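# Swing backboard clips outward into the frame groove

## Task

Rotate each metal clip on the backboard outward until its free end is seated in the groove along the inner wall of the frame, so every clip holds the backboard in place.

## Robot and tools

Robot: two six-joint arms with parallel grippers, left_arm and right_arm. Each base sits on a mounting plate, and one metal frame behind the arms carries both plates. A clearance warning treats each plate and its half of that frame as part of the arm on it. Calibrated base positions: left_arm at (-0.007, +0.371, +0.168) m, right_arm at (-0.009, -0.307, +0.168) m.

Frame: all hand positions, orientations and velocities use the scene frame. Its origin is at table-top height, halfway between the two nominal bases. +x points out over the table, +y toward left_arm, +z up. Arm names do not match image sides. end_effector_position (metres) is the point between the finger pads, about 1 cm short of the fingertips. end_effector_quat_wxyz is the gripper orientation. The fingers point along the gripper's +z axis and close along its y axis. Reported poses can be wrong by a few centimetres, more at long reach.

Row layout (used by execute_actions and move): one flat list of 14 numbers in [-1, 1] covering both arms, even if only one arm moves. The first 7 are left_arm and the last 7 are right_arm. Within each arm the order is: wrist pitch (joint4), shoulder (joint2), elbow (joint3), waist (joint1), wrist roll (joint6), wrist yaw (joint5), then the gripper opening. The six joint numbers are offsets, not poses. They are scaled so that 1.0 equals 2.073 rad for wrist pitch, 1.258 rad for shoulder, 1.3 rad for elbow, 1.202 rad for waist, and 2.022 rad for wrist roll and for wrist yaw. The opening is absolute: +1 fully open, -1 closed, 0 about half open. To keep a gripper unchanged, resend its current command. Joint ranges in rad: waist -2.618 to 3.054, shoulder 0 to 3.142, elbow 0 to 3.142, wrist pitch -1.571 to 1.571, wrist yaw -1.571 to 1.571, wrist roll -2.094 to 2.094. A request more than 0.059 rad beyond a range is refused for both arms. Real end stops can differ from these by up to 0.059 rad.

execute_actions(actions, cameras): actions is a list of actions. Each action is a list of up to 15 rows, and each row is applied for one 1/30 s step. If an action has fewer than 15 rows, its last row repeats, so every action lasts 0.5 s. Every row's offsets count from the Joint targets at the start of that action, not from the previous row. Each new action starts from the updated targets, so sending the same offset again moves the joint further. An empty list just reports state and images. cameras selects the images returned: omitted or ["all"] gives all, [] gives none. The names are cam_high (fixed overhead view), cam_left_wrist and cam_right_wrist, each 896x504.

move(target, speed, blend, opening_speed, blocking, cameras): target is one row or a list of up to 15 rows. Every row's offsets count from the Joint targets at the time of the call, not from the previous row. All joints follow interpolated paths together, so the hand moves along a curve. There is no collision avoidance. speed is in rad/s, from 0.01 to 2 (default 0.5), and applies to the joint with the farthest to travel. It can be one value, or one per target. blend, in rad, rounds the corners at intermediate targets. opening_speed sets how fast the grip command changes, per second on the -1 to +1 scale, with a minimum of 0.2. With blocking=false the call returns after about 0.5 s while the motion continues. A move lasts at least 0.5 s, and paths longer than 10 s stop short. The result ends with a move: line. It reports done, off_target, moving, held or fault, plus limits=held if steps were withheld, and the farthest-off joint of any arm that missed by more than 0.035 rad. done does not mean that nothing was touched.

wait(seconds): 0 to 10 s. The robot keeps its last command, and a running move carries on. stop(): brakes a running move. zoom_image(camera, region): region is [x0, y0, x1, y1] in pixels of that camera's latest image, with the origin at the top left. It can be at most 504x504. read_manual(section): licence text only. finished_scene(scene): scene is the current scene number, 1 or 2. It cannot be undone.

Results: Joint positions (rad) and Joint velocities (rad/s) are listed per arm in the row's joint order, then the finger gap (m; 0.094 when fully open). Joint targets is the baseline for your next offsets. Tool commands shows the current grip commands. grip_measured uses the opening scale and reads slightly wide when empty. grip_effort_nm is the gripper motor's effort; negative means closing. Joint torques follow the joint order; entries 2 to 4 wrap at ±28 N m. Other result lines: joint sent to its limit; joint command not followed (the clearance check changed targets); MOTOR HOT at 75 °C; OVER-TEMPERATURE FAULT at 90 °C, after which that arm folds up and idles. Action results also list joint positions at some intermediate steps.

Motion limits: joint speed is capped, and each step's target stays within a fixed lead of the measured angle. Targets that would move the hand more than 200 mm are scaled back. To end a push against something, command targets back past the measured positions.

Avoid: dropping or flinging parts, releasing anything while it is moving, fast impacts, and pressing hard. A contact hurts more with higher speed or a target set deeper past the contact. Keep the two arms from striking or squeezing each other, since that can fail the scene. Nothing may fall or be left off the table. Long stretched holds or pushes heat the motors. A clip should stay seated with the robot released before you finish.

Each tool is called after "Call:" by a JSON object that holds its "op" and its "data", one argument or row to a line.

## Session

Call:
{"op": "execute_actions", "data": {
  "actions": []
}}

Scene clock: 0.00 s.
left_arm: end_effector_position=(+0.4017, +0.1615, +0.1787) grip_measured=+1.000 grip_effort_nm=n/a end_effector_quat_wxyz=(+0.625, +0.507, +0.498, -0.323) | right_arm: end_effector_position=(+0.3931, -0.3847, +0.1115) grip_measured=+1.000 grip_effort_nm=n/a end_effector_quat_wxyz=(+0.350, +0.261, +0.823, -0.362)
Joint names: [wrist pitch, shoulder, elbow, waist, wrist roll, wrist yaw]
Joint positions: left_arm=[1.513 2.524 0.922 -0.17 0.429 1.156 0.094] | right_arm=[0.251 2.261 0.933 0.201 0.52 1.024 0.094]
Joint velocities: within noise
Joint torques (N m): no reading
Motor temperatures (°C): left_arm=[20 22 16 18 18 18 17] | right_arm=[17 18 21 18 21 19 17]
Heat: left arm: 22 °C; right arm: 21 °C.
Joint targets: left_arm=[1.497 2.527 0.922 -0.170 0.427 1.157] | right_arm=[0.251 2.251 0.938 0.201 0.523 1.040]
Tool commands: left_gripper/opening=+1.0 right_gripper/opening=+1.0

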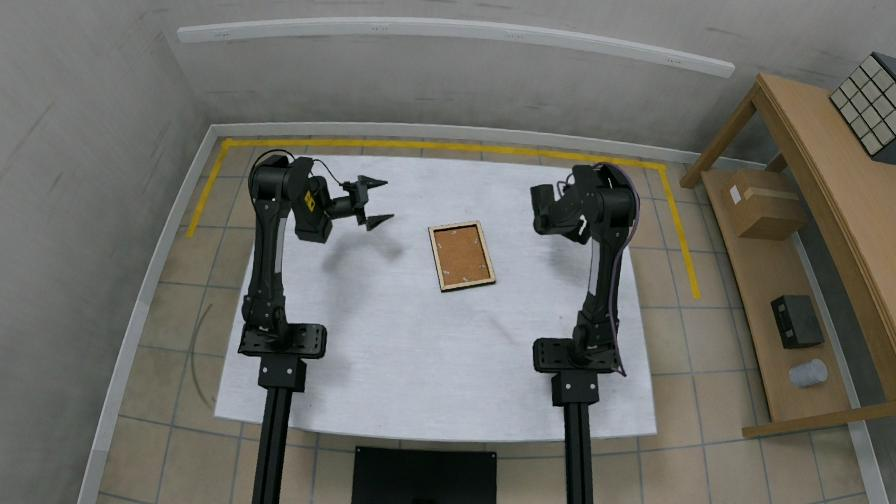

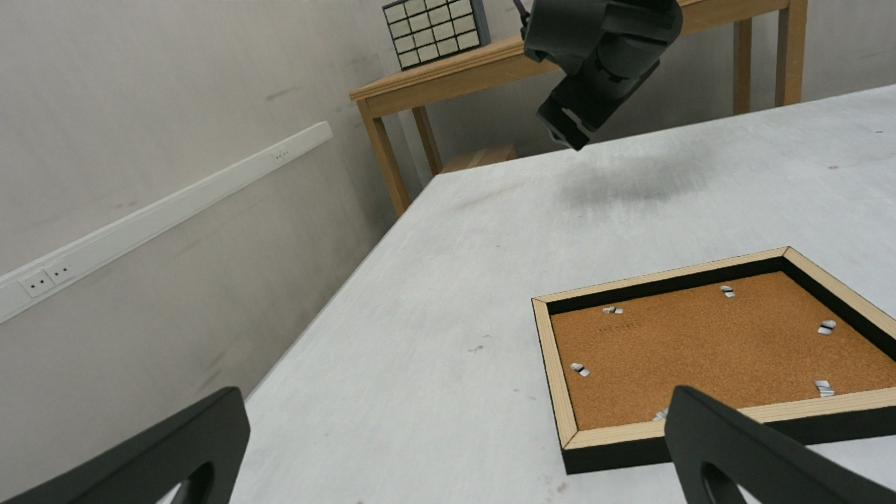

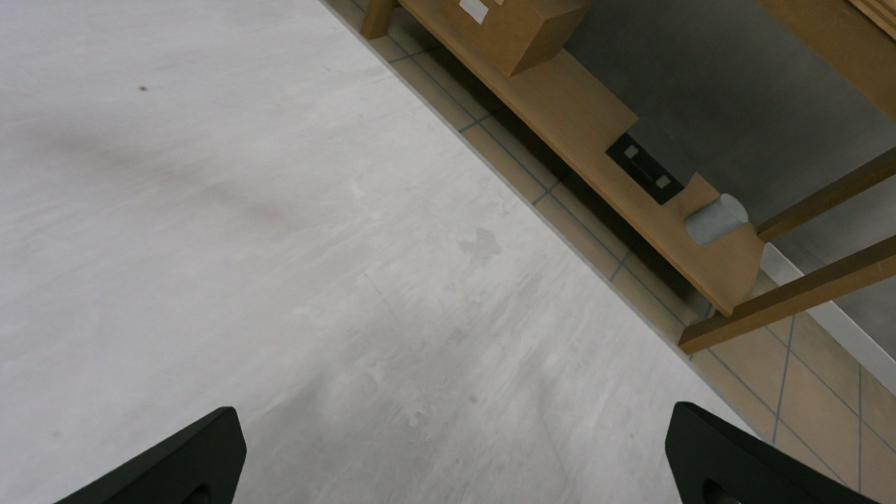

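Call:
{"op": "zoom_image", "data": {
  "camera": "cam_high",
  "region": [410, 205, 520, 305]
}}

Call:
{"op": "zoom_image", "data": {
  "camera": "cam_left_wrist",
  "region": [520, 230, 896, 490]
}}

Scaled by 4.582.

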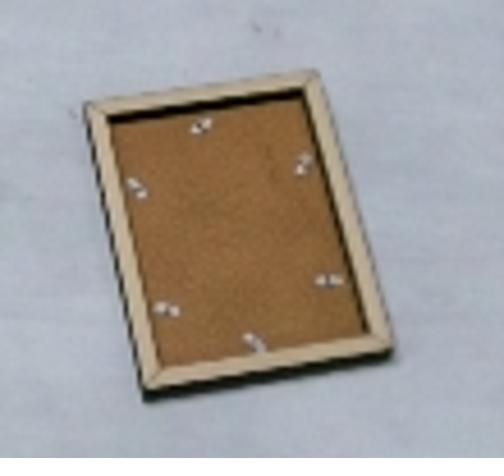

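Scaled by 1.340.

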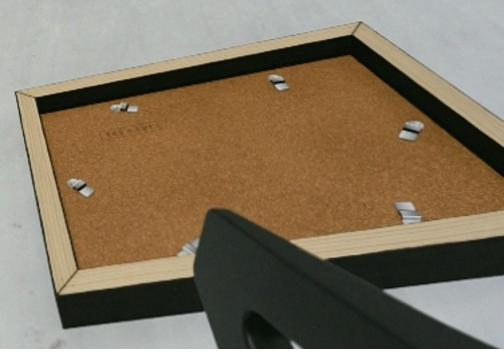

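Call:
{"op": "move", "data": {
  "target": [0,0,0,0.333,0,0,1,-0.596,-0.061,0.499,0.436,0,-0.514,-1],
  "speed": 0.8
}}

Scene clock: 75.90 s.
left_arm: end_effector_position=(+0.4509, +0.3367, +0.1718) grip_measured=+1.000 grip_effort_nm=-0.027 end_effector_quat_wxyz=(+0.671, +0.399, +0.594, -0.194) | right_arm: end_effector_position=(+0.2916, -0.0494, +0.1530) grip_measured=-0.993 grip_effort_nm=-0.398 end_effector_quat_wxyz=(-0.027, -0.095, +0.995, -0.001)
Joint names: [wrist pitch, shoulder, elbow, waist, wrist roll, wrist yaw]
Joint positions: left_arm=[1.513 2.524 0.922 0.229 0.429 1.156 0.094] | right_arm=[-0.974 2.207 1.561 0.727 0.52 0.01 0]
Joint velocities: within noise
Joint torques (N m): left_arm=[1.02 -10.36 2.91 -0.16 0 0.09] | right_arm=[0.19 -15.01 6.98 0.44 -0.01 -0.12]
Motor temperatures (°C): left_arm=[24 25 17 18 18 18 17] | right_arm=[18 22 22 18 21 19 17]
Heat: left arm: 25 °C; right arm: 22 °C.
Joint targets: left_arm=[1.497 2.527 0.922 0.230 0.427 1.157] | right_arm=[-0.984 2.175 1.587 0.725 0.523 0.001]
move: done
camera_calibration:
cam_left_wrist: T_world_to_cam=[[-0.712025, -0.622691, -0.324463, 0.59162], [-0.0643824, 0.518049, -0.852924, 0.0398873], [0.699196, -0.586414, -0.408954, 0.036528], [0, 0, 0, 1]] pos_world=[0.398276, 0.369153, 0.240918]
cam_right_wrist: T_world_to_cam=[[0.18199, -0.983218, 0.0127052, -0.106769], [-0.874176, -0.155864, 0.459916, 0.219277], [-0.450218, -0.0948069, -0.887871, 0.351712], [0, 0, 0, 1]] pos_world=[0.369464, -0.0374555, 0.212782]

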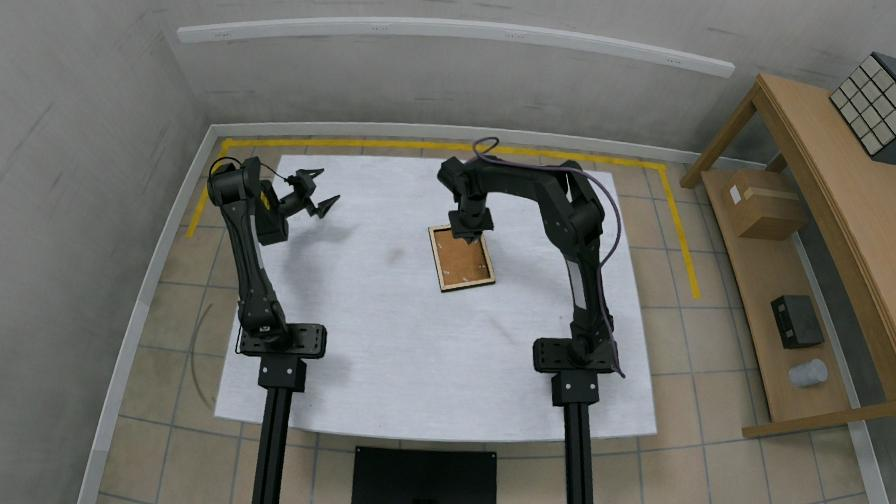

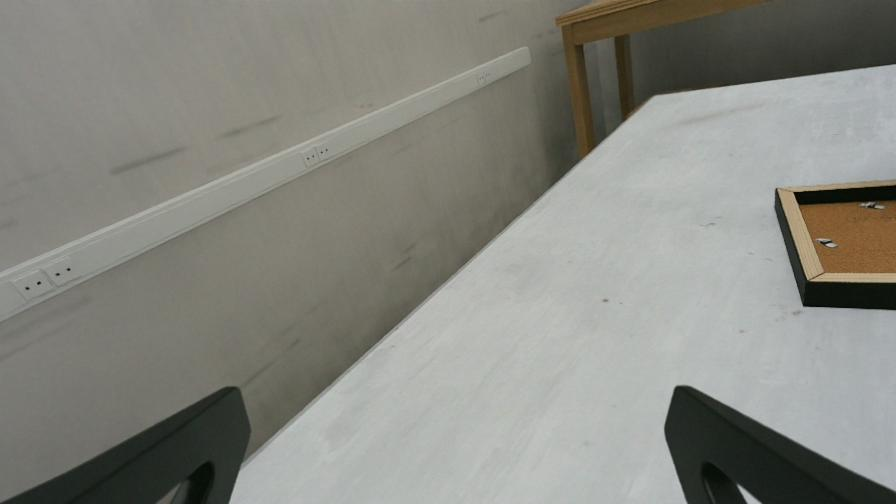

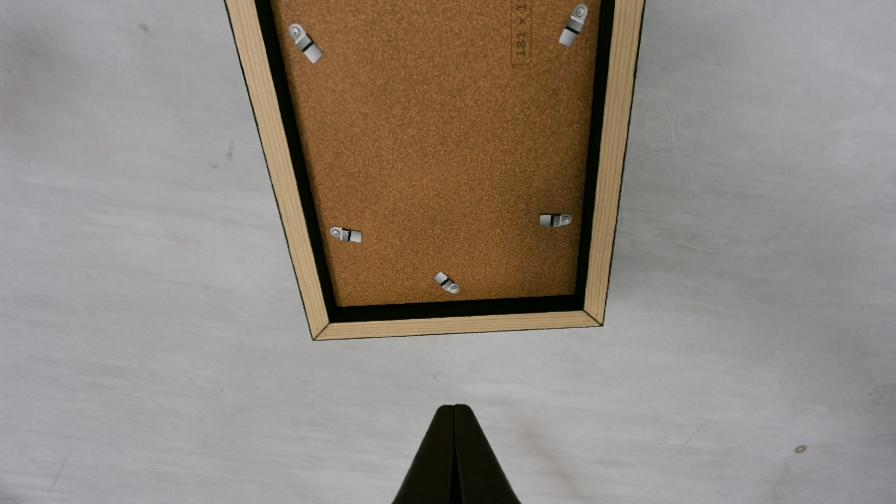

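Call:
{"op": "zoom_image", "data": {
  "camera": "cam_right_wrist",
  "region": [280, 180, 620, 350]
}}

Call:
{"op": "zoom_image", "data": {
  "camera": "cam_right_wrist",
  "region": [240, 0, 640, 130]
}}

Scaled by 1.482.

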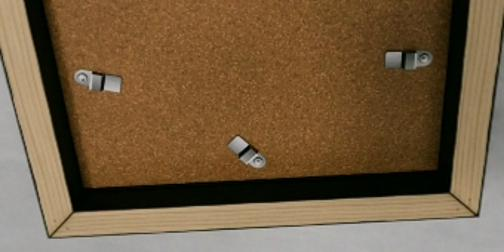

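Scaled by 1.260.

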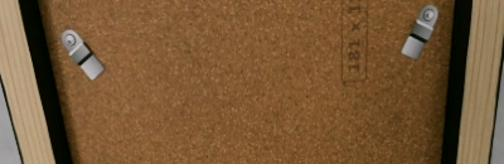

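Call:
{"op": "move", "data": {
  "target": [0,0,0,0,0,0,1,0.197,0.075,-0.205,-0.0998,-0.083,0.0143,-1],
  "speed": 0.5,
  "cameras": ["cam_right_wrist","cam_high"]
}}

Scene clock: 168.30 s.
left_arm: end_effector_position=(+0.4509, +0.3367, +0.1718) grip_measured=+1.000 grip_effort_nm=-0.027 end_effector_quat_wxyz=(+0.671, +0.399, +0.594, -0.194) | right_arm: end_effector_position=(+0.3171, -0.0869, +0.0802) grip_measured=-0.993 grip_effort_nm=-0.403 end_effector_quat_wxyz=(+0.016, -0.113, +0.993, +0.021)
Joint names: [wrist pitch, shoulder, elbow, waist, wrist roll, wrist yaw]
Joint positions: left_arm=[1.513 2.524 0.922 0.229 0.429 1.156 0.094] | right_arm=[-0.588 2.262 1.327 0.608 0.363 0.018 0]
Joint velocities: within noise
Joint torques (N m): left_arm=[1.03 -10.29 2.86 -0.24 0 0.12] | right_arm=[0.56 -10.99 4.11 0.27 -0.11 0.09]
Motor temperatures (°C): left_arm=[26 26 17 18 18 18 17] | right_arm=[17 26 24 18 21 19 17]
Heat: left arm: 26 °C; right arm: 26 °C.
Joint targets: left_arm=[1.497 2.527 0.922 0.230 0.427 1.157] | right_arm=[-0.576 2.269 1.320 0.605 0.355 0.030]
move: done
camera_calibration:
cam_right_wrist: T_world_to_cam=[[0.217261, -0.975873, -0.0216596, -0.155174], [-0.901912, -0.209182, 0.377885, 0.279925], [-0.373299, -0.0625646, -0.925599, 0.276457], [0, 0, 0, 1]] pos_world=[0.389382, -0.0755787, 0.146748]
Images, in order (width x height): cam_high 896x504, cam_right_wrist 896x504.

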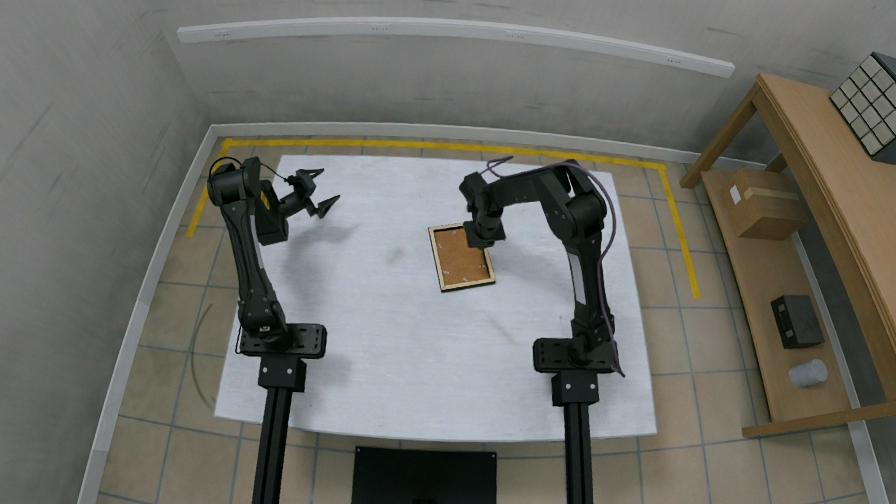

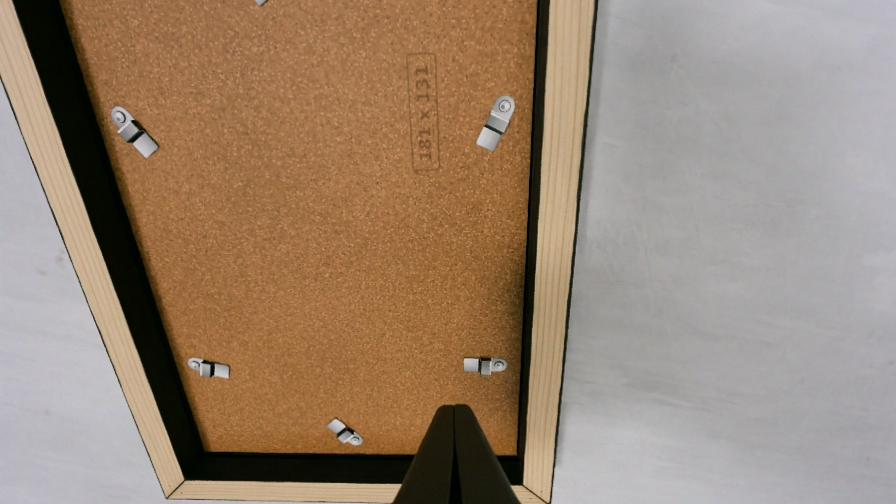

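Call:
{"op": "zoom_image", "data": {
  "camera": "cam_right_wrist",
  "region": [400, 60, 640, 195]
}}

Call:
{"op": "zoom_image", "data": {
  "camera": "cam_right_wrist",
  "region": [440, 330, 580, 410]
}}

Scaled by 2.100.

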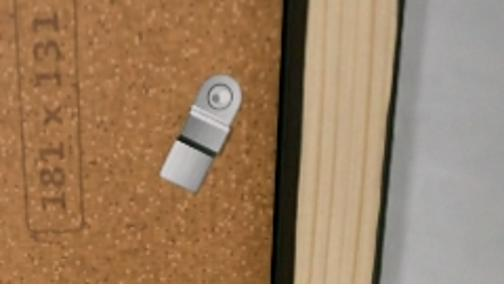

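Scaled by 3.600.

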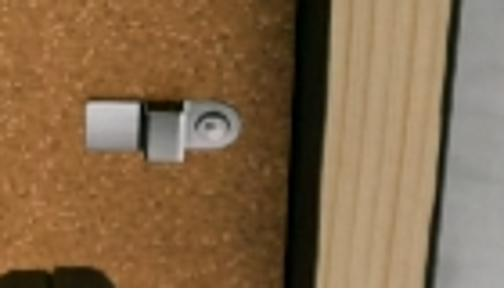

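Call:
{"op": "move", "data": {
  "target": [0,0,0,0,0,0,1,0.0275,0.0692,-0.0138,-0.004,-0.006,0.0094,-1],
  "speed": 0.3,
  "cameras": ["cam_right_wrist"]
}}

Scene clock: 221.50 s.
left_arm: end_effector_position=(+0.4509, +0.3367, +0.1718) grip_measured=+1.000 grip_effort_nm=-0.022 end_effector_quat_wxyz=(+0.671, +0.399, +0.594, -0.194) | right_arm: end_effector_position=(+0.3074, -0.0955, +0.0453) grip_measured=-0.993 grip_effort_nm=-0.403 end_effector_quat_wxyz=(-0.001, -0.120, +0.993, +0.002)
Joint names: [wrist pitch, shoulder, elbow, waist, wrist roll, wrist yaw]
Joint positions: left_arm=[1.513 2.524 0.922 0.229 0.429 1.156 0.094] | right_arm=[-0.531 2.348 1.309 0.608 0.35 0.036 0]
Joint velocities: within noise
Joint torques (N m): left_arm=[1.04 -10.29 2.85 -0.14 0 0.12] | right_arm=[0.5 -11.03 3.69 -0.17 -0.12 0.1]
Motor temperatures (°C): left_arm=[26 27 17 18 18 18 17] | right_arm=[17 24 22 18 21 19 17]
Heat: left arm: 27 °C; right arm: 24 °C.
Joint targets: left_arm=[1.497 2.527 0.922 0.230 0.427 1.157] | right_arm=[-0.519 2.356 1.302 0.601 0.343 0.049]
move: done
camera_calibration:
cam_right_wrist: T_world_to_cam=[[0.230819, -0.972925, 0.0118467, -0.167603], [-0.88747, -0.205522, 0.412502, 0.276944], [-0.398899, -0.105727, -0.91088, 0.243132], [0, 0, 0, 1]] pos_world=[0.38145, -0.0804417, 0.109209]
Images, in order (width x height): cam_right_wrist 896x504.

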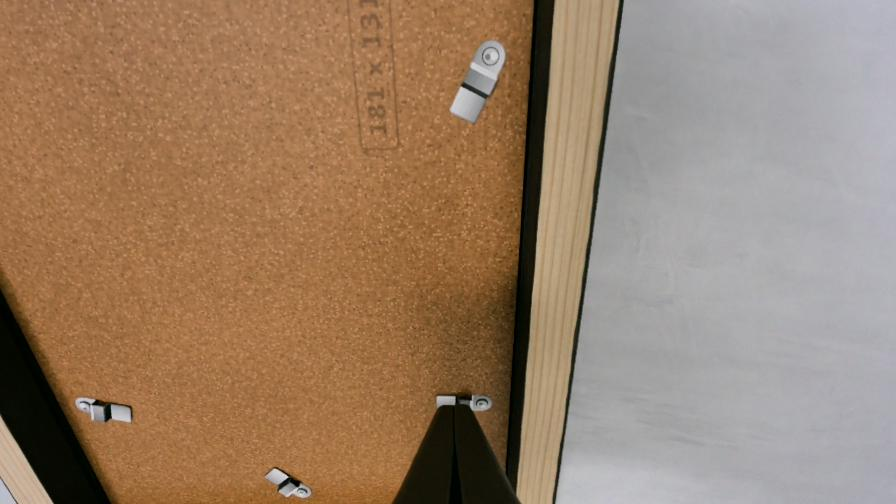

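Call:
{"op": "move", "data": {
  "target": [0,0,0,0,0,0,1,0.0246,0.0421,0,-0.0065,0,0,-1],
  "speed": 0.1,
  "cameras": ["cam_right_wrist"]
}}

Scene clock: 236.17 s.
left_arm: end_effector_position=(+0.4509, +0.3367, +0.1718) grip_measured=+1.000 grip_effort_nm=-0.022 end_effector_quat_wxyz=(+0.671, +0.399, +0.594, -0.194) | right_arm: end_effector_position=(+0.3094, -0.0972, +0.0279) grip_measured=-0.993 grip_effort_nm=-0.393 end_effector_quat_wxyz=(+0.000, -0.116, +0.993, +0.002)
Joint names: [wrist pitch, shoulder, elbow, waist, wrist roll, wrist yaw]
Joint positions: left_arm=[1.513 2.524 0.922 0.229 0.429 1.156 0.094] | right_arm=[-0.48 2.396 1.309 0.6 0.35 0.036 0]
Joint velocities: within noise
Joint torques (N m): left_arm=[1.04 -10.29 2.76 -0.32 -0.04 0.13] | right_arm=[0.5 -10.76 3.58 -0.16 -0.11 0.12]
Motor temperatures (°C): left_arm=[27 27 17 18 18 18 17] | right_arm=[17 25 22 18 21 19 17]
Heat: left arm: 27 °C; right arm: 25 °C.
Joint targets: left_arm=[1.497 2.527 0.922 0.230 0.427 1.157] | right_arm=[-0.468 2.409 1.302 0.593 0.343 0.049]
move: done
camera_calibration:
cam_right_wrist: T_world_to_cam=[[0.222876, -0.974782, 0.0112571, -0.167295], [-0.890131, -0.198785, 0.410063, 0.287064], [-0.397484, -0.101413, -0.911988, 0.227824], [0, 0, 0, 1]] pos_world=[0.383367, -0.0829072, 0.0919415]
Images, in order (width x height): cam_right_wrist 896x504.

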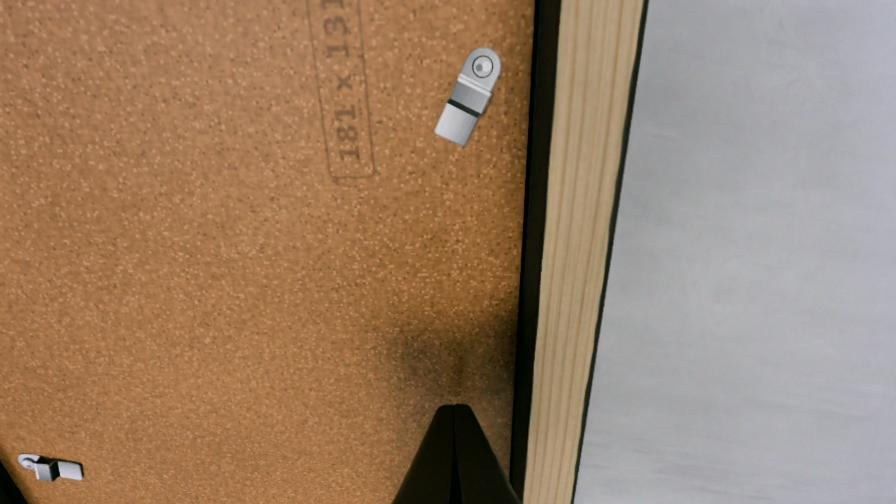

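Call:
{"op": "zoom_image", "data": {
  "camera": "cam_right_wrist",
  "region": [380, 340, 580, 460]
}}

Scaled by 2.520.

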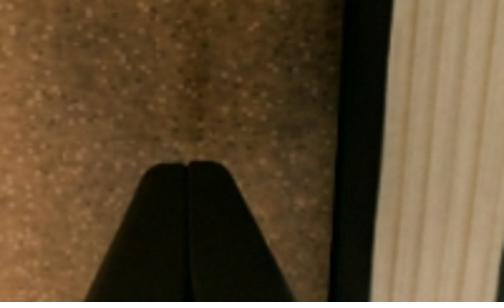

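Call:
{"op": "move", "data": {
  "target": [0,0,0,0,0,0,1,0.0072,0,-0.0123,0.015,0.0134,0,-1],
  "speed": 0.1,
  "cameras": ["cam_right_wrist"]
}}

Call:
{"op": "zoom_image", "data": {
  "camera": "cam_right_wrist",
  "region": [380, 340, 580, 460]
}}

Scene clock: 276.30 s.
left_arm: end_effector_position=(+0.4509, +0.3367, +0.1718) grip_measured=+1.000 grip_effort_nm=-0.027 end_effector_quat_wxyz=(+0.671, +0.399, +0.594, -0.194) | right_arm: end_effector_position=(+0.3078, -0.0982, +0.0258) grip_measured=-0.993 grip_effort_nm=-0.393 end_effector_quat_wxyz=(+0.001, -0.110, +0.994, +0.003)
Joint names: [wrist pitch, shoulder, elbow, waist, wrist roll, wrist yaw]
Joint positions: left_arm=[1.513 2.524 0.922 0.229 0.429 1.156 0.094] | right_arm=[-0.465 2.396 1.296 0.6 0.362 0.036 0]
Joint velocities: within noise
Joint torques (N m): left_arm=[1.04 -10.35 2.7 -0.2 0.02 0.09] | right_arm=[0.5 -10.69 3.26 1.57 0.05 0.11]
Motor temperatures (°C): left_arm=[27 28 17 18 18 18 17] | right_arm=[17 25 22 18 21 19 17]
Heat: left arm: 28 °C; right arm: 25 °C.
Joint targets: left_arm=[1.497 2.527 0.922 0.230 0.427 1.157] | right_arm=[-0.453 2.409 1.286 0.611 0.370 0.049]
move: done
camera_calibration:
cam_right_wrist: T_world_to_cam=[[0.210478, -0.977543, 0.0104122, -0.164267], [-0.893336, -0.187999, 0.408176, 0.288428], [-0.397052, -0.0952135, -0.912844, 0.225704], [0, 0, 0, 1]] pos_world=[0.381854, -0.0848637, 0.090014]
Images, in order (width x height): cam_right_wrist 896x504.

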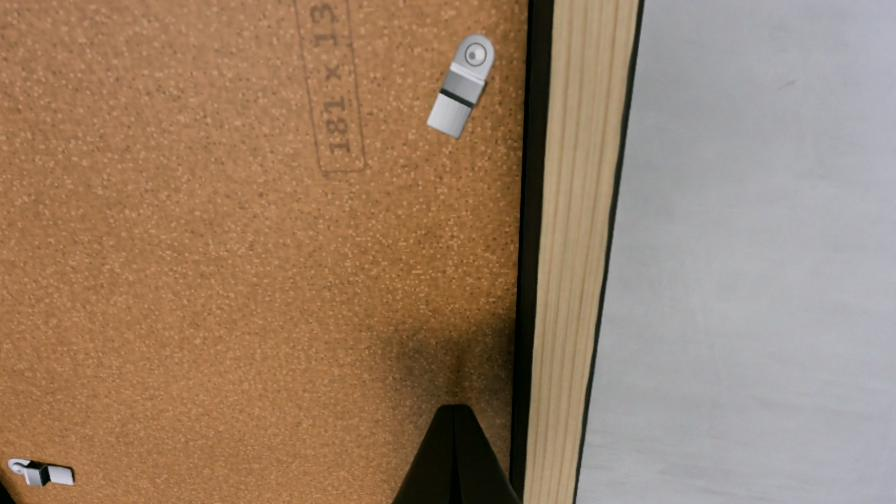

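Scaled by 2.520.

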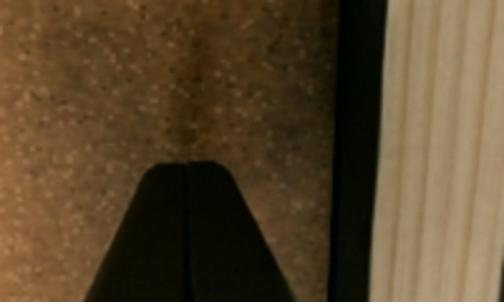

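Call:
{"op": "move", "data": {
  "target": [0,0,0,0,0,0,1,0.006,-0.0437,-0.0169,0.0083,0.007,0,-1],
  "speed": 0.1,
  "cameras": ["cam_right_wrist"]
}}

Scene clock: 294.23 s.
left_arm: end_effector_position=(+0.4509, +0.3367, +0.1718) grip_measured=+1.000 grip_effort_nm=-0.027 end_effector_quat_wxyz=(+0.671, +0.399, +0.594, -0.194) | right_arm: end_effector_position=(+0.3008, -0.0976, +0.0237) grip_measured=-0.993 grip_effort_nm=-0.403 end_effector_quat_wxyz=(-0.001, -0.109, +0.994, +0.002)
Joint names: [wrist pitch, shoulder, elbow, waist, wrist roll, wrist yaw]
Joint positions: left_arm=[1.513 2.524 0.922 0.229 0.429 1.156 0.094] | right_arm=[-0.452 2.392 1.274 0.611 0.377 0.036 0]
Joint velocities: within noise
Joint torques (N m): left_arm=[1.02 -10.32 2.81 -0.09 0.04 0.09] | right_arm=[0.48 -15.41 3.19 1.42 0.04 0.13]
Motor temperatures (°C): left_arm=[27 28 17 18 18 18 17] | right_arm=[17 25 22 18 21 19 17]
Heat: left arm: 28 °C; right arm: 25 °C.
Joint targets: left_arm=[1.497 2.527 0.922 0.230 0.427 1.157] | right_arm=[-0.440 2.354 1.264 0.621 0.384 0.049]
move: off_target (right_arm); right_arm: the shoulder is farthest, 0.038 rad from its target
camera_calibration:
cam_right_wrist: T_world_to_cam=[[0.208111, -0.978025, 0.0125447, -0.161617], [-0.89219, -0.184558, 0.412233, 0.283053], [-0.400859, -0.0969823, -0.910992, 0.222034], [0, 0, 0, 1]] pos_world=[0.375175, -0.084292, 0.0876147]
Images, in order (width x height): cam_right_wrist 896x504.

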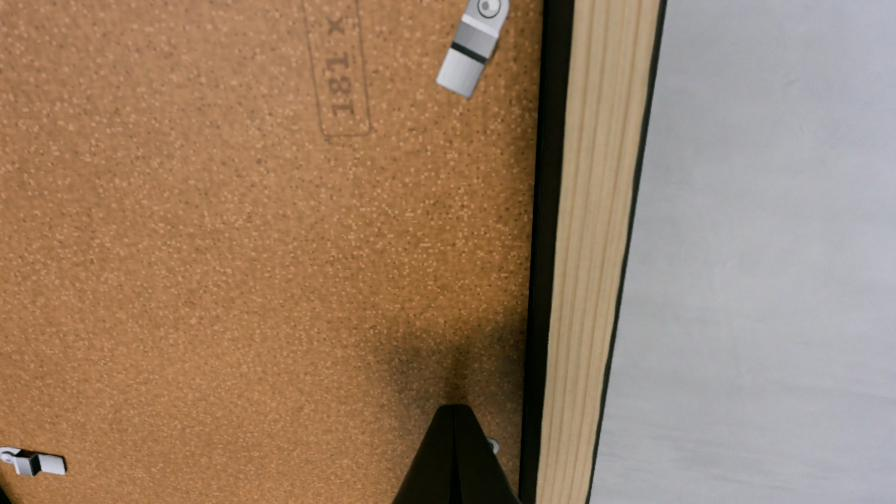

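Call:
{"op": "move", "data": {
  "target": [0,0,0,0,0,0,1,0.015,-0.023,-0.0462,0.0108,0.0065,0,-1],
  "speed": 0.08,
  "cameras": ["cam_right_wrist"]
}}

Scene clock: 316.07 s.
left_arm: end_effector_position=(+0.4509, +0.3367, +0.1718) grip_measured=+1.000 grip_effort_nm=-0.027 end_effector_quat_wxyz=(+0.671, +0.399, +0.594, -0.194) | right_arm: end_effector_position=(+0.2889, -0.1000, +0.0247) grip_measured=-0.993 grip_effort_nm=-0.398 end_effector_quat_wxyz=(+0.000, -0.109, +0.994, +0.002)
Joint names: [wrist pitch, shoulder, elbow, waist, wrist roll, wrist yaw]
Joint positions: left_arm=[1.513 2.524 0.922 0.229 0.429 1.156 0.094] | right_arm=[-0.421 2.363 1.214 0.624 0.39 0.036 0]
Joint velocities: within noise
Joint torques (N m): left_arm=[1.06 -10.45 2.74 -0.14 0.01 0.11] | right_arm=[0.51 -15.04 3.06 1.4 0.04 0.11]
Motor temperatures (°C): left_arm=[27 28 17 18 18 18 17] | right_arm=[17 27 22 18 21 19 17]
Heat: left arm: 28 °C; right arm: 27 °C.
Joint targets: left_arm=[1.497 2.527 0.922 0.230 0.427 1.157] | right_arm=[-0.409 2.325 1.204 0.634 0.397 0.049]
move: off_target (right_arm); right_arm: the shoulder is farthest, 0.038 rad from its target
camera_calibration:
cam_right_wrist: T_world_to_cam=[[0.207704, -0.978116, 0.0122095, -0.161395], [-0.892551, -0.184397, 0.411521, 0.271713], [-0.400264, -0.0963722, -0.911318, 0.217801], [0, 0, 0, 1]] pos_world=[0.363218, -0.08677, 0.0886411]
Images, in order (width x height): cam_right_wrist 896x504.

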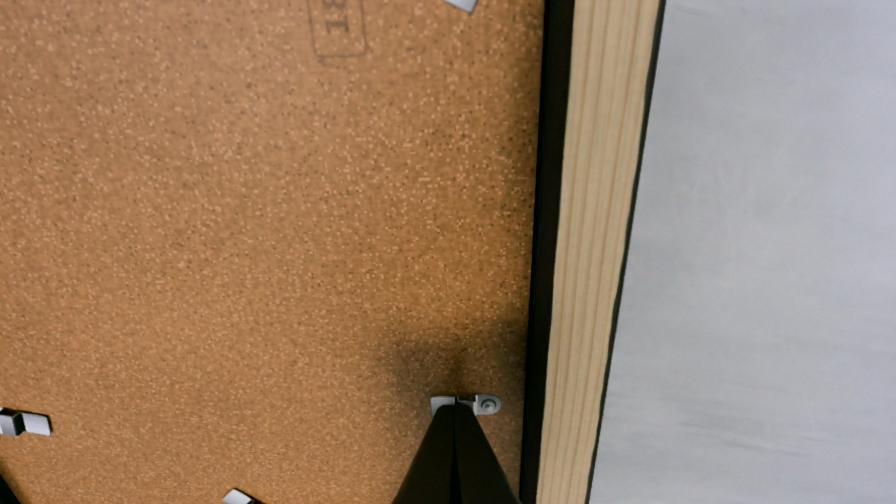

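Call:
{"op": "zoom_image", "data": {
  "camera": "cam_right_wrist",
  "region": [400, 370, 540, 450]
}}

Scaled by 3.600.

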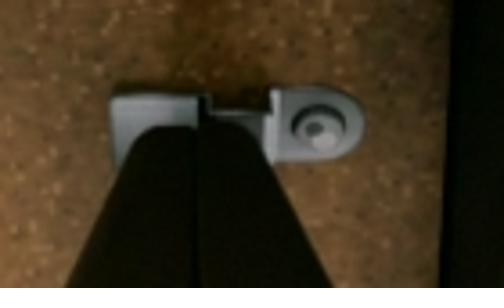

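Call:
{"op": "move", "data": {
  "target": [0,0,0,0,0,0,1,-0.0362,0.0755,0.1023,-0.0316,-0.0178,0,-1],
  "speed": 0.15,
  "cameras": ["cam_right_wrist"]
}}

Scene clock: 352.70 s.
left_arm: end_effector_position=(+0.4509, +0.3367, +0.1718) grip_measured=+1.000 grip_effort_nm=-0.032 end_effector_quat_wxyz=(+0.671, +0.399, +0.594, -0.194) | right_arm: end_effector_position=(+0.3093, -0.0962, +0.0251) grip_measured=-0.993 grip_effort_nm=-0.403 end_effector_quat_wxyz=(+0.000, -0.108, +0.994, +0.002)
Joint names: [wrist pitch, shoulder, elbow, waist, wrist roll, wrist yaw]
Joint positions: left_arm=[1.513 2.524 0.922 0.229 0.429 1.156 0.094] | right_arm=[-0.475 2.406 1.313 0.602 0.369 0.036 0]
Joint velocities: within noise
Joint torques (N m): left_arm=[1.06 -10.22 2.71 -0.06 0 0.11] | right_arm=[0.29 -10.69 5.72 -0.02 -0.1 0.12]
Motor temperatures (°C): left_arm=[28 29 17 18 18 18 17] | right_arm=[17 27 22 18 21 19 18]
Heat: left arm: 29 °C; right arm: 27 °C.
Joint targets: left_arm=[1.497 2.527 0.922 0.230 0.427 1.157] | right_arm=[-0.485 2.420 1.337 0.596 0.361 0.049]
move: done
camera_calibration:
cam_right_wrist: T_world_to_cam=[[0.206534, -0.978366, 0.0119739, -0.161544], [-0.893022, -0.183489, 0.410906, 0.290662], [-0.399819, -0.0955591, -0.911599, 0.226621], [0, 0, 0, 1]] pos_world=[0.383539, -0.0830602, 0.0890873]
Images, in order (width x height): cam_right_wrist 896x504.

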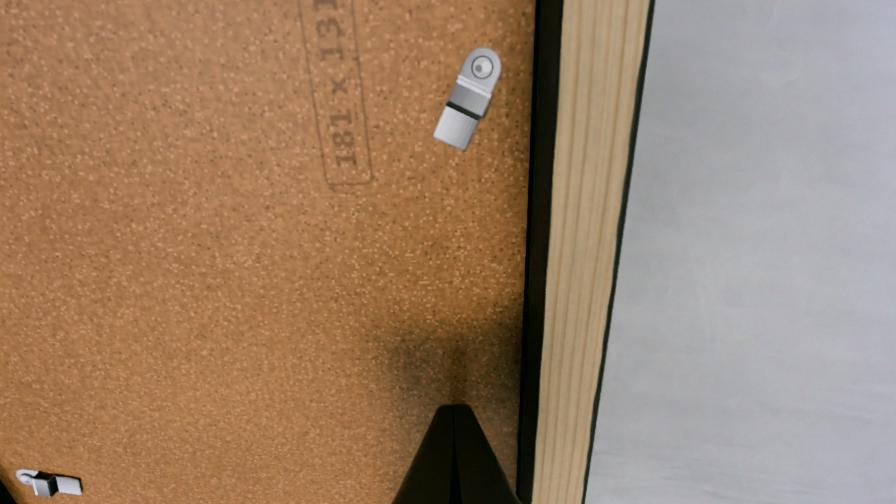

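Call:
{"op": "move", "data": {
  "target": [0,0,0,0,0,0,1,0.0145,0.0066,0,0,0,0,-1],
  "speed": 0.05,
  "cameras": []
}}

Call:
{"op": "move", "data": {
  "target": [0,0,0,0,0,0,1,0.004,0.0066,0,0,0,0,-1],
  "speed": 0.05,
  "cameras": ["cam_right_wrist"]
}}

Call:
{"op": "zoom_image", "data": {
  "camera": "cam_right_wrist",
  "region": [380, 340, 580, 460]
}}

Scene clock: 360.53 s.
left_arm: end_effector_position=(+0.4509, +0.3367, +0.1718) grip_measured=+1.000 grip_effort_nm=-0.012 end_effector_quat_wxyz=(+0.671, +0.399, +0.594, -0.194) | right_arm: end_effector_position=(+0.3098, -0.0957, +0.0226) grip_measured=-0.993 grip_effort_nm=-0.403 end_effector_quat_wxyz=(+0.001, -0.108, +0.994, +0.003)
Joint names: [wrist pitch, shoulder, elbow, waist, wrist roll, wrist yaw]
Joint positions: left_arm=[1.513 2.524 0.922 0.229 0.429 1.156 0.094] | right_arm=[-0.466 2.413 1.314 0.602 0.368 0.036 0]
Joint velocities: within noise
Joint torques (N m): left_arm=[1.05 -10.28 2.82 -0.31 0.01 0.07] | right_arm=[0.5 -10.62 5.59 -0.03 -0.09 0.11]
Motor temperatures (°C): left_arm=[28 29 17 18 18 18 17] | right_arm=[17 27 22 18 21 19 18]
Heat: left arm: 29 °C; right arm: 27 °C.
Joint targets: left_arm=[1.497 2.527 0.922 0.230 0.427 1.157] | right_arm=[-0.454 2.428 1.337 0.596 0.361 0.049]
move: done
No camera images: "cameras" was empty.

Scene clock: 361.23 s.
left_arm: end_effector_position=(+0.4509, +0.3367, +0.1718) grip_measured=+1.000 grip_effort_nm=-0.022 end_effector_quat_wxyz=(+0.671, +0.399, +0.594, -0.194) | right_arm: end_effector_position=(+0.3102, -0.0954, +0.0207) grip_measured=-0.993 grip_effort_nm=-0.393 end_effector_quat_wxyz=(+0.002, -0.108, +0.994, +0.003)
Joint names: [wrist pitch, shoulder, elbow, waist, wrist roll, wrist yaw]
Joint positions: left_arm=[1.513 2.524 0.922 0.229 0.429 1.156 0.094] | right_arm=[-0.459 2.419 1.314 0.602 0.368 0.036 0]
Joint velocities: within noise
Joint torques (N m): left_arm=[1.09 -10.36 2.67 -0.14 0.01 0.08] | right_arm=[0.52 -10.35 5.65 -0.02 -0.1 0.11]
Motor temperatures (°C): left_arm=[28 29 17 18 18 18 17] | right_arm=[17 27 22 18 21 19 18]
Heat: left arm: 29 °C; right arm: 27 °C.
Joint targets: left_arm=[1.497 2.527 0.922 0.230 0.427 1.157] | right_arm=[-0.446 2.437 1.337 0.596 0.361 0.049]
move: done
camera_calibration:
cam_right_wrist: T_world_to_cam=[[0.207041, -0.97828, 0.0101515, -0.161002], [-0.894608, -0.185113, 0.406706, 0.293844], [-0.395993, -0.0932865, -0.913503, 0.222094], [0, 0, 0, 1]] pos_world=[0.384157, -0.0823918, 0.0850099]
Images, in order (width x height): cam_right_wrist 896x504.

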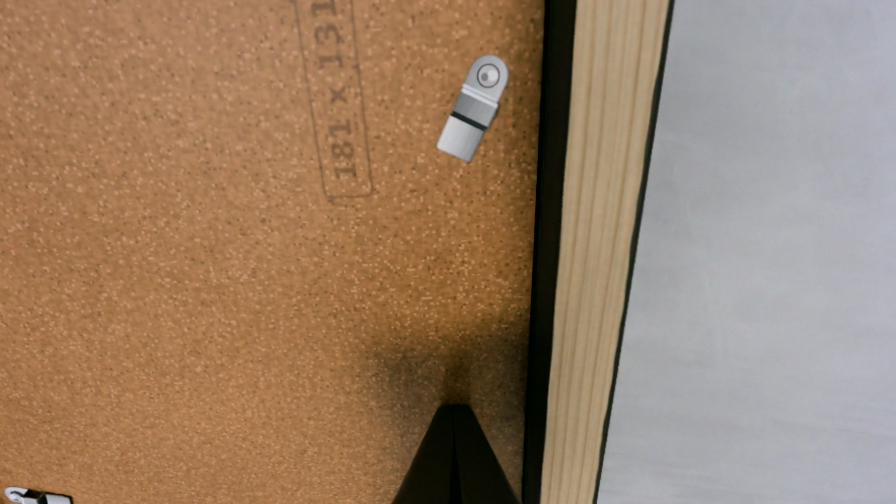

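Scaled by 2.520.

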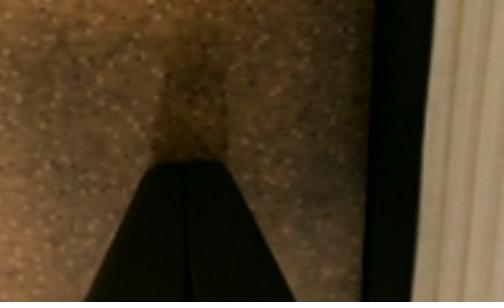

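Call:
{"op": "move", "data": {
  "target": [0,0,0,0,0,0,1,0.003,0.005,0,0,0,0,-1],
  "speed": 0.05,
  "cameras": ["cam_right_wrist"]
}}

Call:
{"op": "zoom_image", "data": {
  "camera": "cam_right_wrist",
  "region": [380, 340, 580, 460]
}}

Call:
{"op": "move", "data": {
  "target": [0,0,0,0,0,0,1,0.003,0.005,0,0,0,0,-1],
  "speed": 0.05,
  "cameras": ["cam_right_wrist"]
}}

Call:
{"op": "zoom_image", "data": {
  "camera": "cam_right_wrist",
  "region": [380, 340, 580, 460]
}}

Scene clock: 367.50 s.
left_arm: end_effector_position=(+0.4509, +0.3367, +0.1718) grip_measured=+1.000 grip_effort_nm=-0.022 end_effector_quat_wxyz=(+0.671, +0.399, +0.594, -0.194) | right_arm: end_effector_position=(+0.3101, -0.0955, +0.0205) grip_measured=-0.993 grip_effort_nm=-0.393 end_effector_quat_wxyz=(+0.002, -0.108, +0.994, +0.003)
Joint names: [wrist pitch, shoulder, elbow, waist, wrist roll, wrist yaw]
Joint positions: left_arm=[1.513 2.524 0.922 0.229 0.429 1.156 0.094] | right_arm=[-0.459 2.419 1.314 0.602 0.368 0.036 0]
Joint velocities: within noise
Joint torques (N m): left_arm=[1.03 -10.33 2.77 -0.23 -0.03 0.11] | right_arm=[0.57 -9.83 5.59 -0.02 -0.1 0.11]
Motor temperatures (°C): left_arm=[28 29 17 18 18 18 17] | right_arm=[17 27 23 18 21 19 18]
Heat: left arm: 29 °C; right arm: 27 °C.
Joint targets: left_arm=[1.497 2.527 0.922 0.230 0.427 1.157] | right_arm=[-0.440 2.443 1.337 0.596 0.361 0.049]
move: done
camera_calibration:
cam_right_wrist: T_world_to_cam=[[0.207059, -0.978274, 0.0102917, -0.16104], [-0.894476, -0.185041, 0.407029, 0.293772], [-0.396282, -0.0934849, -0.913357, 0.221996], [0, 0, 0, 1]] pos_world=[0.38409, -0.0824286, 0.0848452]
Images, in order (width x height): cam_right_wrist 896x504.

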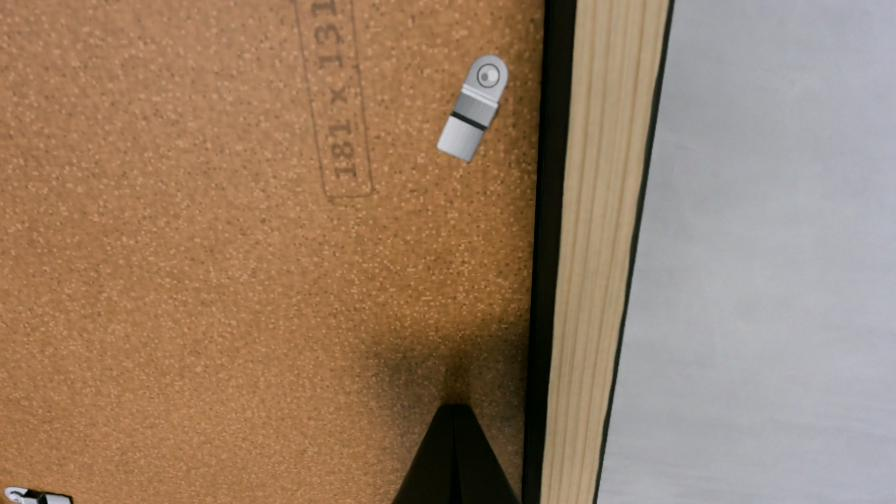

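Scaled by 2.520.

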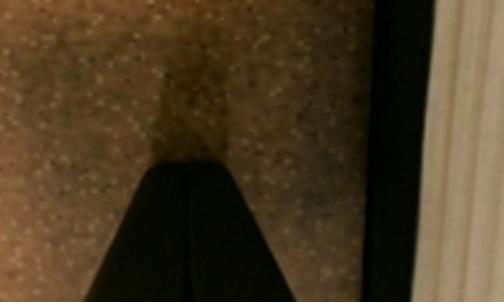

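Scene clock: 368.27 s.
left_arm: end_effector_position=(+0.4509, +0.3367, +0.1718) grip_measured=+1.000 grip_effort_nm=-0.027 end_effector_quat_wxyz=(+0.671, +0.399, +0.594, -0.194) | right_arm: end_effector_position=(+0.3106, -0.0951, +0.0204) grip_measured=-0.993 grip_effort_nm=-0.398 end_effector_quat_wxyz=(+0.002, -0.108, +0.994, +0.003)
Joint names: [wrist pitch, shoulder, elbow, waist, wrist roll, wrist yaw]
Joint positions: left_arm=[1.513 2.524 0.922 0.229 0.429 1.156 0.094] | right_arm=[-0.459 2.421 1.316 0.602 0.368 0.036 0]
Joint velocities: within noise
Joint torques (N m): left_arm=[1.05 -10.21 2.81 -0.21 0.01 0.12] | right_arm=[0.64 -9.42 5.45 -0.01 -0.11 0.11]
Motor temperatures (°C): left_arm=[28 29 17 18 18 18 17] | right_arm=[17 26 23 18 21 19 18]
Heat: left arm: 29 °C; right arm: 26 °C.
Joint targets: left_arm=[1.497 2.527 0.922 0.230 0.427 1.157] | right_arm=[-0.434 2.449 1.337 0.596 0.361 0.049]
move: done
camera_calibration:
cam_right_wrist: T_world_to_cam=[[0.207023, -0.978285, 0.0100112, -0.160794], [-0.89474, -0.185185, 0.406383, 0.294433], [-0.395704, -0.0930881, -0.913648, 0.221928], [0, 0, 0, 1]] pos_world=[0.384547, -0.0821194, 0.0847212]
Images, in order (width x height): cam_right_wrist 896x504.

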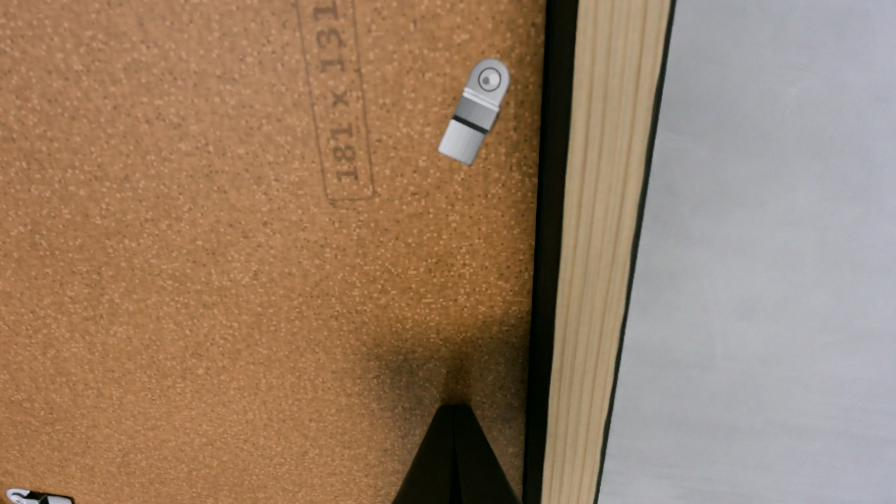

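Scaled by 2.520.

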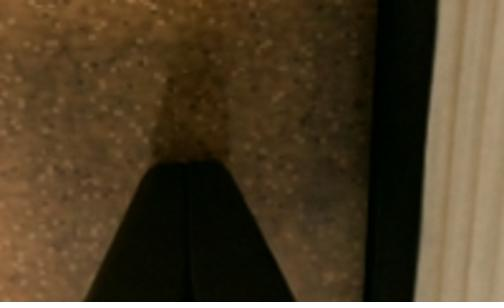

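Call:
{"op": "move", "data": {
  "target": [0,0,0,0,0,0,1,-0.0058,-0.0574,-0.0277,0.0175,0,0,-1],
  "speed": 0.1,
  "cameras": []
}}

Scene clock: 411.00 s.
left_arm: end_effector_position=(+0.4509, +0.3367, +0.1718) grip_measured=+1.000 grip_effort_nm=-0.022 end_effector_quat_wxyz=(+0.671, +0.399, +0.594, -0.194) | right_arm: end_effector_position=(+0.3091, -0.0938, +0.0212) grip_measured=-0.993 grip_effort_nm=-0.398 end_effector_quat_wxyz=(+0.003, -0.111, +0.994, +0.003)
Joint names: [wrist pitch, shoulder, elbow, waist, wrist roll, wrist yaw]
Joint positions: left_arm=[1.513 2.524 0.922 0.229 0.429 1.156 0.094] | right_arm=[-0.457 2.416 1.312 0.608 0.368 0.038 0]
Joint velocities: within noise
Joint torques (N m): left_arm=[1.04 -10.3 2.74 -0.25 0.03 0.1] | right_arm=[0.51 -15.79 3.19 1.4 -0.11 0.11]
Motor temperatures (°C): left_arm=[28 29 17 18 18 18 17] | right_arm=[17 27 22 18 21 19 18]
Heat: left arm: 29 °C; right arm: 27 °C.
Joint targets: left_arm=[1.497 2.527 0.922 0.230 0.427 1.157] | right_arm=[-0.446 2.377 1.301 0.617 0.362 0.049]
move: off_target (right_arm); right_arm: the shoulder is farthest, 0.040 rad from its target
No camera images: "cameras" was empty.

Call:
{"op": "move", "data": {
  "target": [0,0,0,0,0,0,1,0.0157,-0.0239,-0.0513,0.0104,0.0062,0,-1],
  "speed": 0.08,
  "cameras": ["cam_right_wrist"]
}}

Call:
{"op": "zoom_image", "data": {
  "camera": "cam_right_wrist",
  "region": [380, 340, 580, 460]
}}

Scene clock: 417.20 s.
left_arm: end_effector_position=(+0.4509, +0.3367, +0.1718) grip_measured=+1.000 grip_effort_nm=-0.027 end_effector_quat_wxyz=(+0.671, +0.399, +0.594, -0.194) | right_arm: end_effector_position=(+0.2969, -0.0968, +0.0227) grip_measured=-0.993 grip_effort_nm=-0.403 end_effector_quat_wxyz=(+0.004, -0.117, +0.993, +0.003)
Joint names: [wrist pitch, shoulder, elbow, waist, wrist roll, wrist yaw]
Joint positions: left_arm=[1.513 2.524 0.922 0.229 0.429 1.156 0.094] | right_arm=[-0.423 2.383 1.246 0.62 0.369 0.038 0]
Joint velocities: within noise
Joint torques (N m): left_arm=[1.05 -10.3 2.69 -0.24 0 0.08] | right_arm=[0.49 -15.05 3.06 1.46 0.02 0.1]
Motor temperatures (°C): left_arm=[28 30 17 18 18 18 17] | right_arm=[17 29 22 18 21 19 18]
Heat: left arm: 30 °C; right arm: 29 °C.
Joint targets: left_arm=[1.497 2.527 0.922 0.230 0.427 1.157] | right_arm=[-0.413 2.347 1.234 0.629 0.374 0.049]
move: off_target (right_arm); right_arm: the shoulder is farthest, 0.036 rad from its target
camera_calibration:
cam_right_wrist: T_world_to_cam=[[0.2236, -0.974629, 0.0100397, -0.164187], [-0.893056, -0.200737, 0.402685, 0.279025], [-0.390453, -0.0990064, -0.915284, 0.21644], [0, 0, 0, 1]] pos_world=[0.370407, -0.0825812, 0.0873929]
Images, in order (width x height): cam_right_wrist 896x504.

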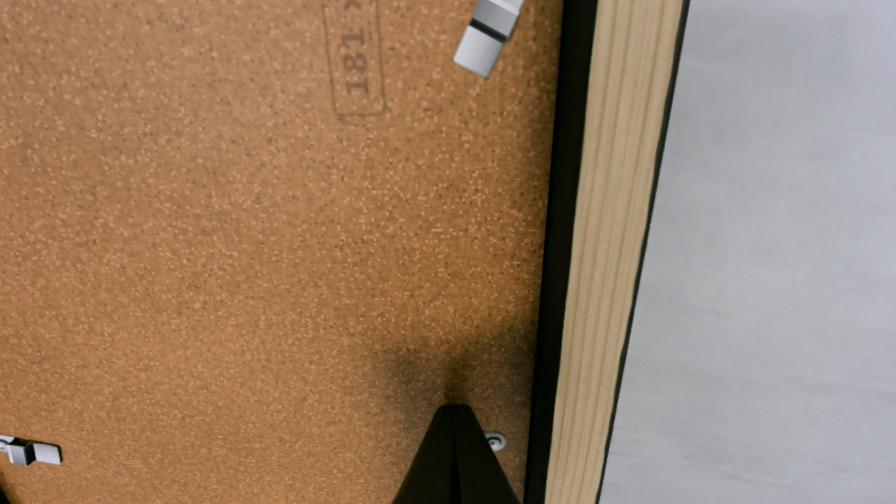

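Scaled by 2.520.

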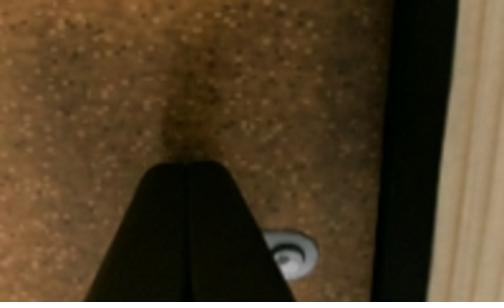

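Call:
{"op": "move", "data": {
  "target": [0,0,0,0,0,0,1,0.0157,-0.0239,-0.0513,0.0104,0.0062,0,-1],
  "speed": 0.08,
  "cameras": ["cam_right_wrist"]
}}

Call:
{"op": "zoom_image", "data": {
  "camera": "cam_right_wrist",
  "region": [380, 340, 580, 460]
}}

Scene clock: 427.47 s.
left_arm: end_effector_position=(+0.4509, +0.3367, +0.1718) grip_measured=+1.000 grip_effort_nm=-0.022 end_effector_quat_wxyz=(+0.671, +0.399, +0.594, -0.194) | right_arm: end_effector_position=(+0.2815, -0.1020, +0.0223) grip_measured=-0.993 grip_effort_nm=-0.403 end_effector_quat_wxyz=(+0.000, -0.118, +0.993, +0.001)
Joint names: [wrist pitch, shoulder, elbow, waist, wrist roll, wrist yaw]
Joint positions: left_arm=[1.513 2.524 0.922 0.229 0.429 1.156 0.094] | right_arm=[-0.393 2.354 1.177 0.632 0.379 0.038 0]
Joint velocities: within noise
Joint torques (N m): left_arm=[1.02 -10.33 2.92 -0.27 -0.03 0.11] | right_arm=[0.5 -14.76 2.99 1.36 0.04 0.1]
Motor temperatures (°C): left_arm=[28 30 17 18 18 18 17] | right_arm=[17 31 22 18 21 19 18]
Heat: left arm: 30 °C; right arm: 31 °C.
Joint targets: left_arm=[1.497 2.527 0.922 0.230 0.427 1.157] | right_arm=[-0.381 2.317 1.168 0.642 0.386 0.049]
move: off_target (right_arm); right_arm: the shoulder is farthest, 0.037 rad from its target
camera_calibration:
cam_right_wrist: T_world_to_cam=[[0.226294, -0.97396, 0.0138537, -0.166599], [-0.889451, -0.200819, 0.410547, 0.263194], [-0.397075, -0.105227, -0.911734, 0.210713], [0, 0, 0, 1]] pos_world=[0.355468, -0.0872338, 0.0863689]
Images, in order (width x height): cam_right_wrist 896x504.

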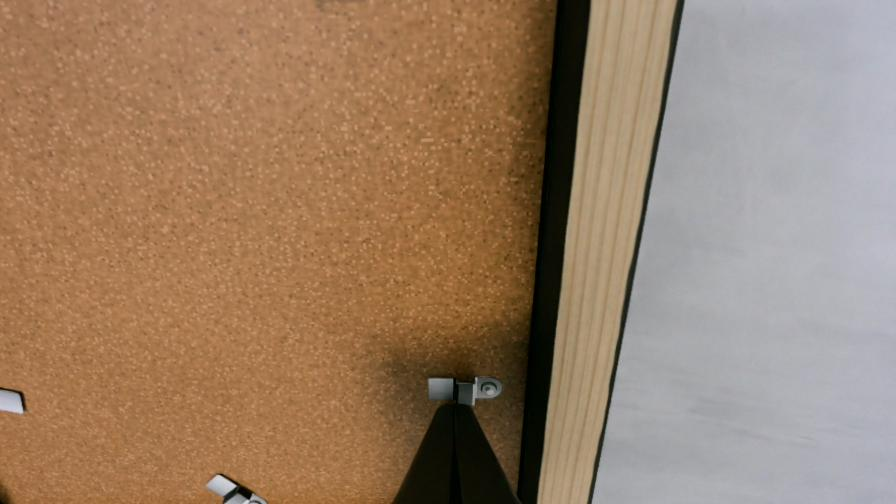

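Scaled by 2.520.

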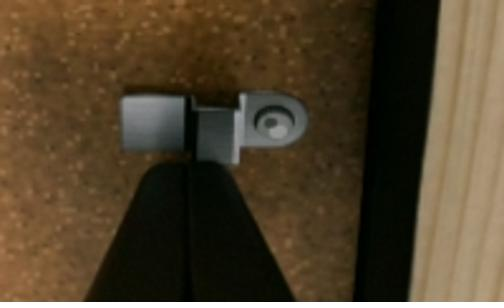

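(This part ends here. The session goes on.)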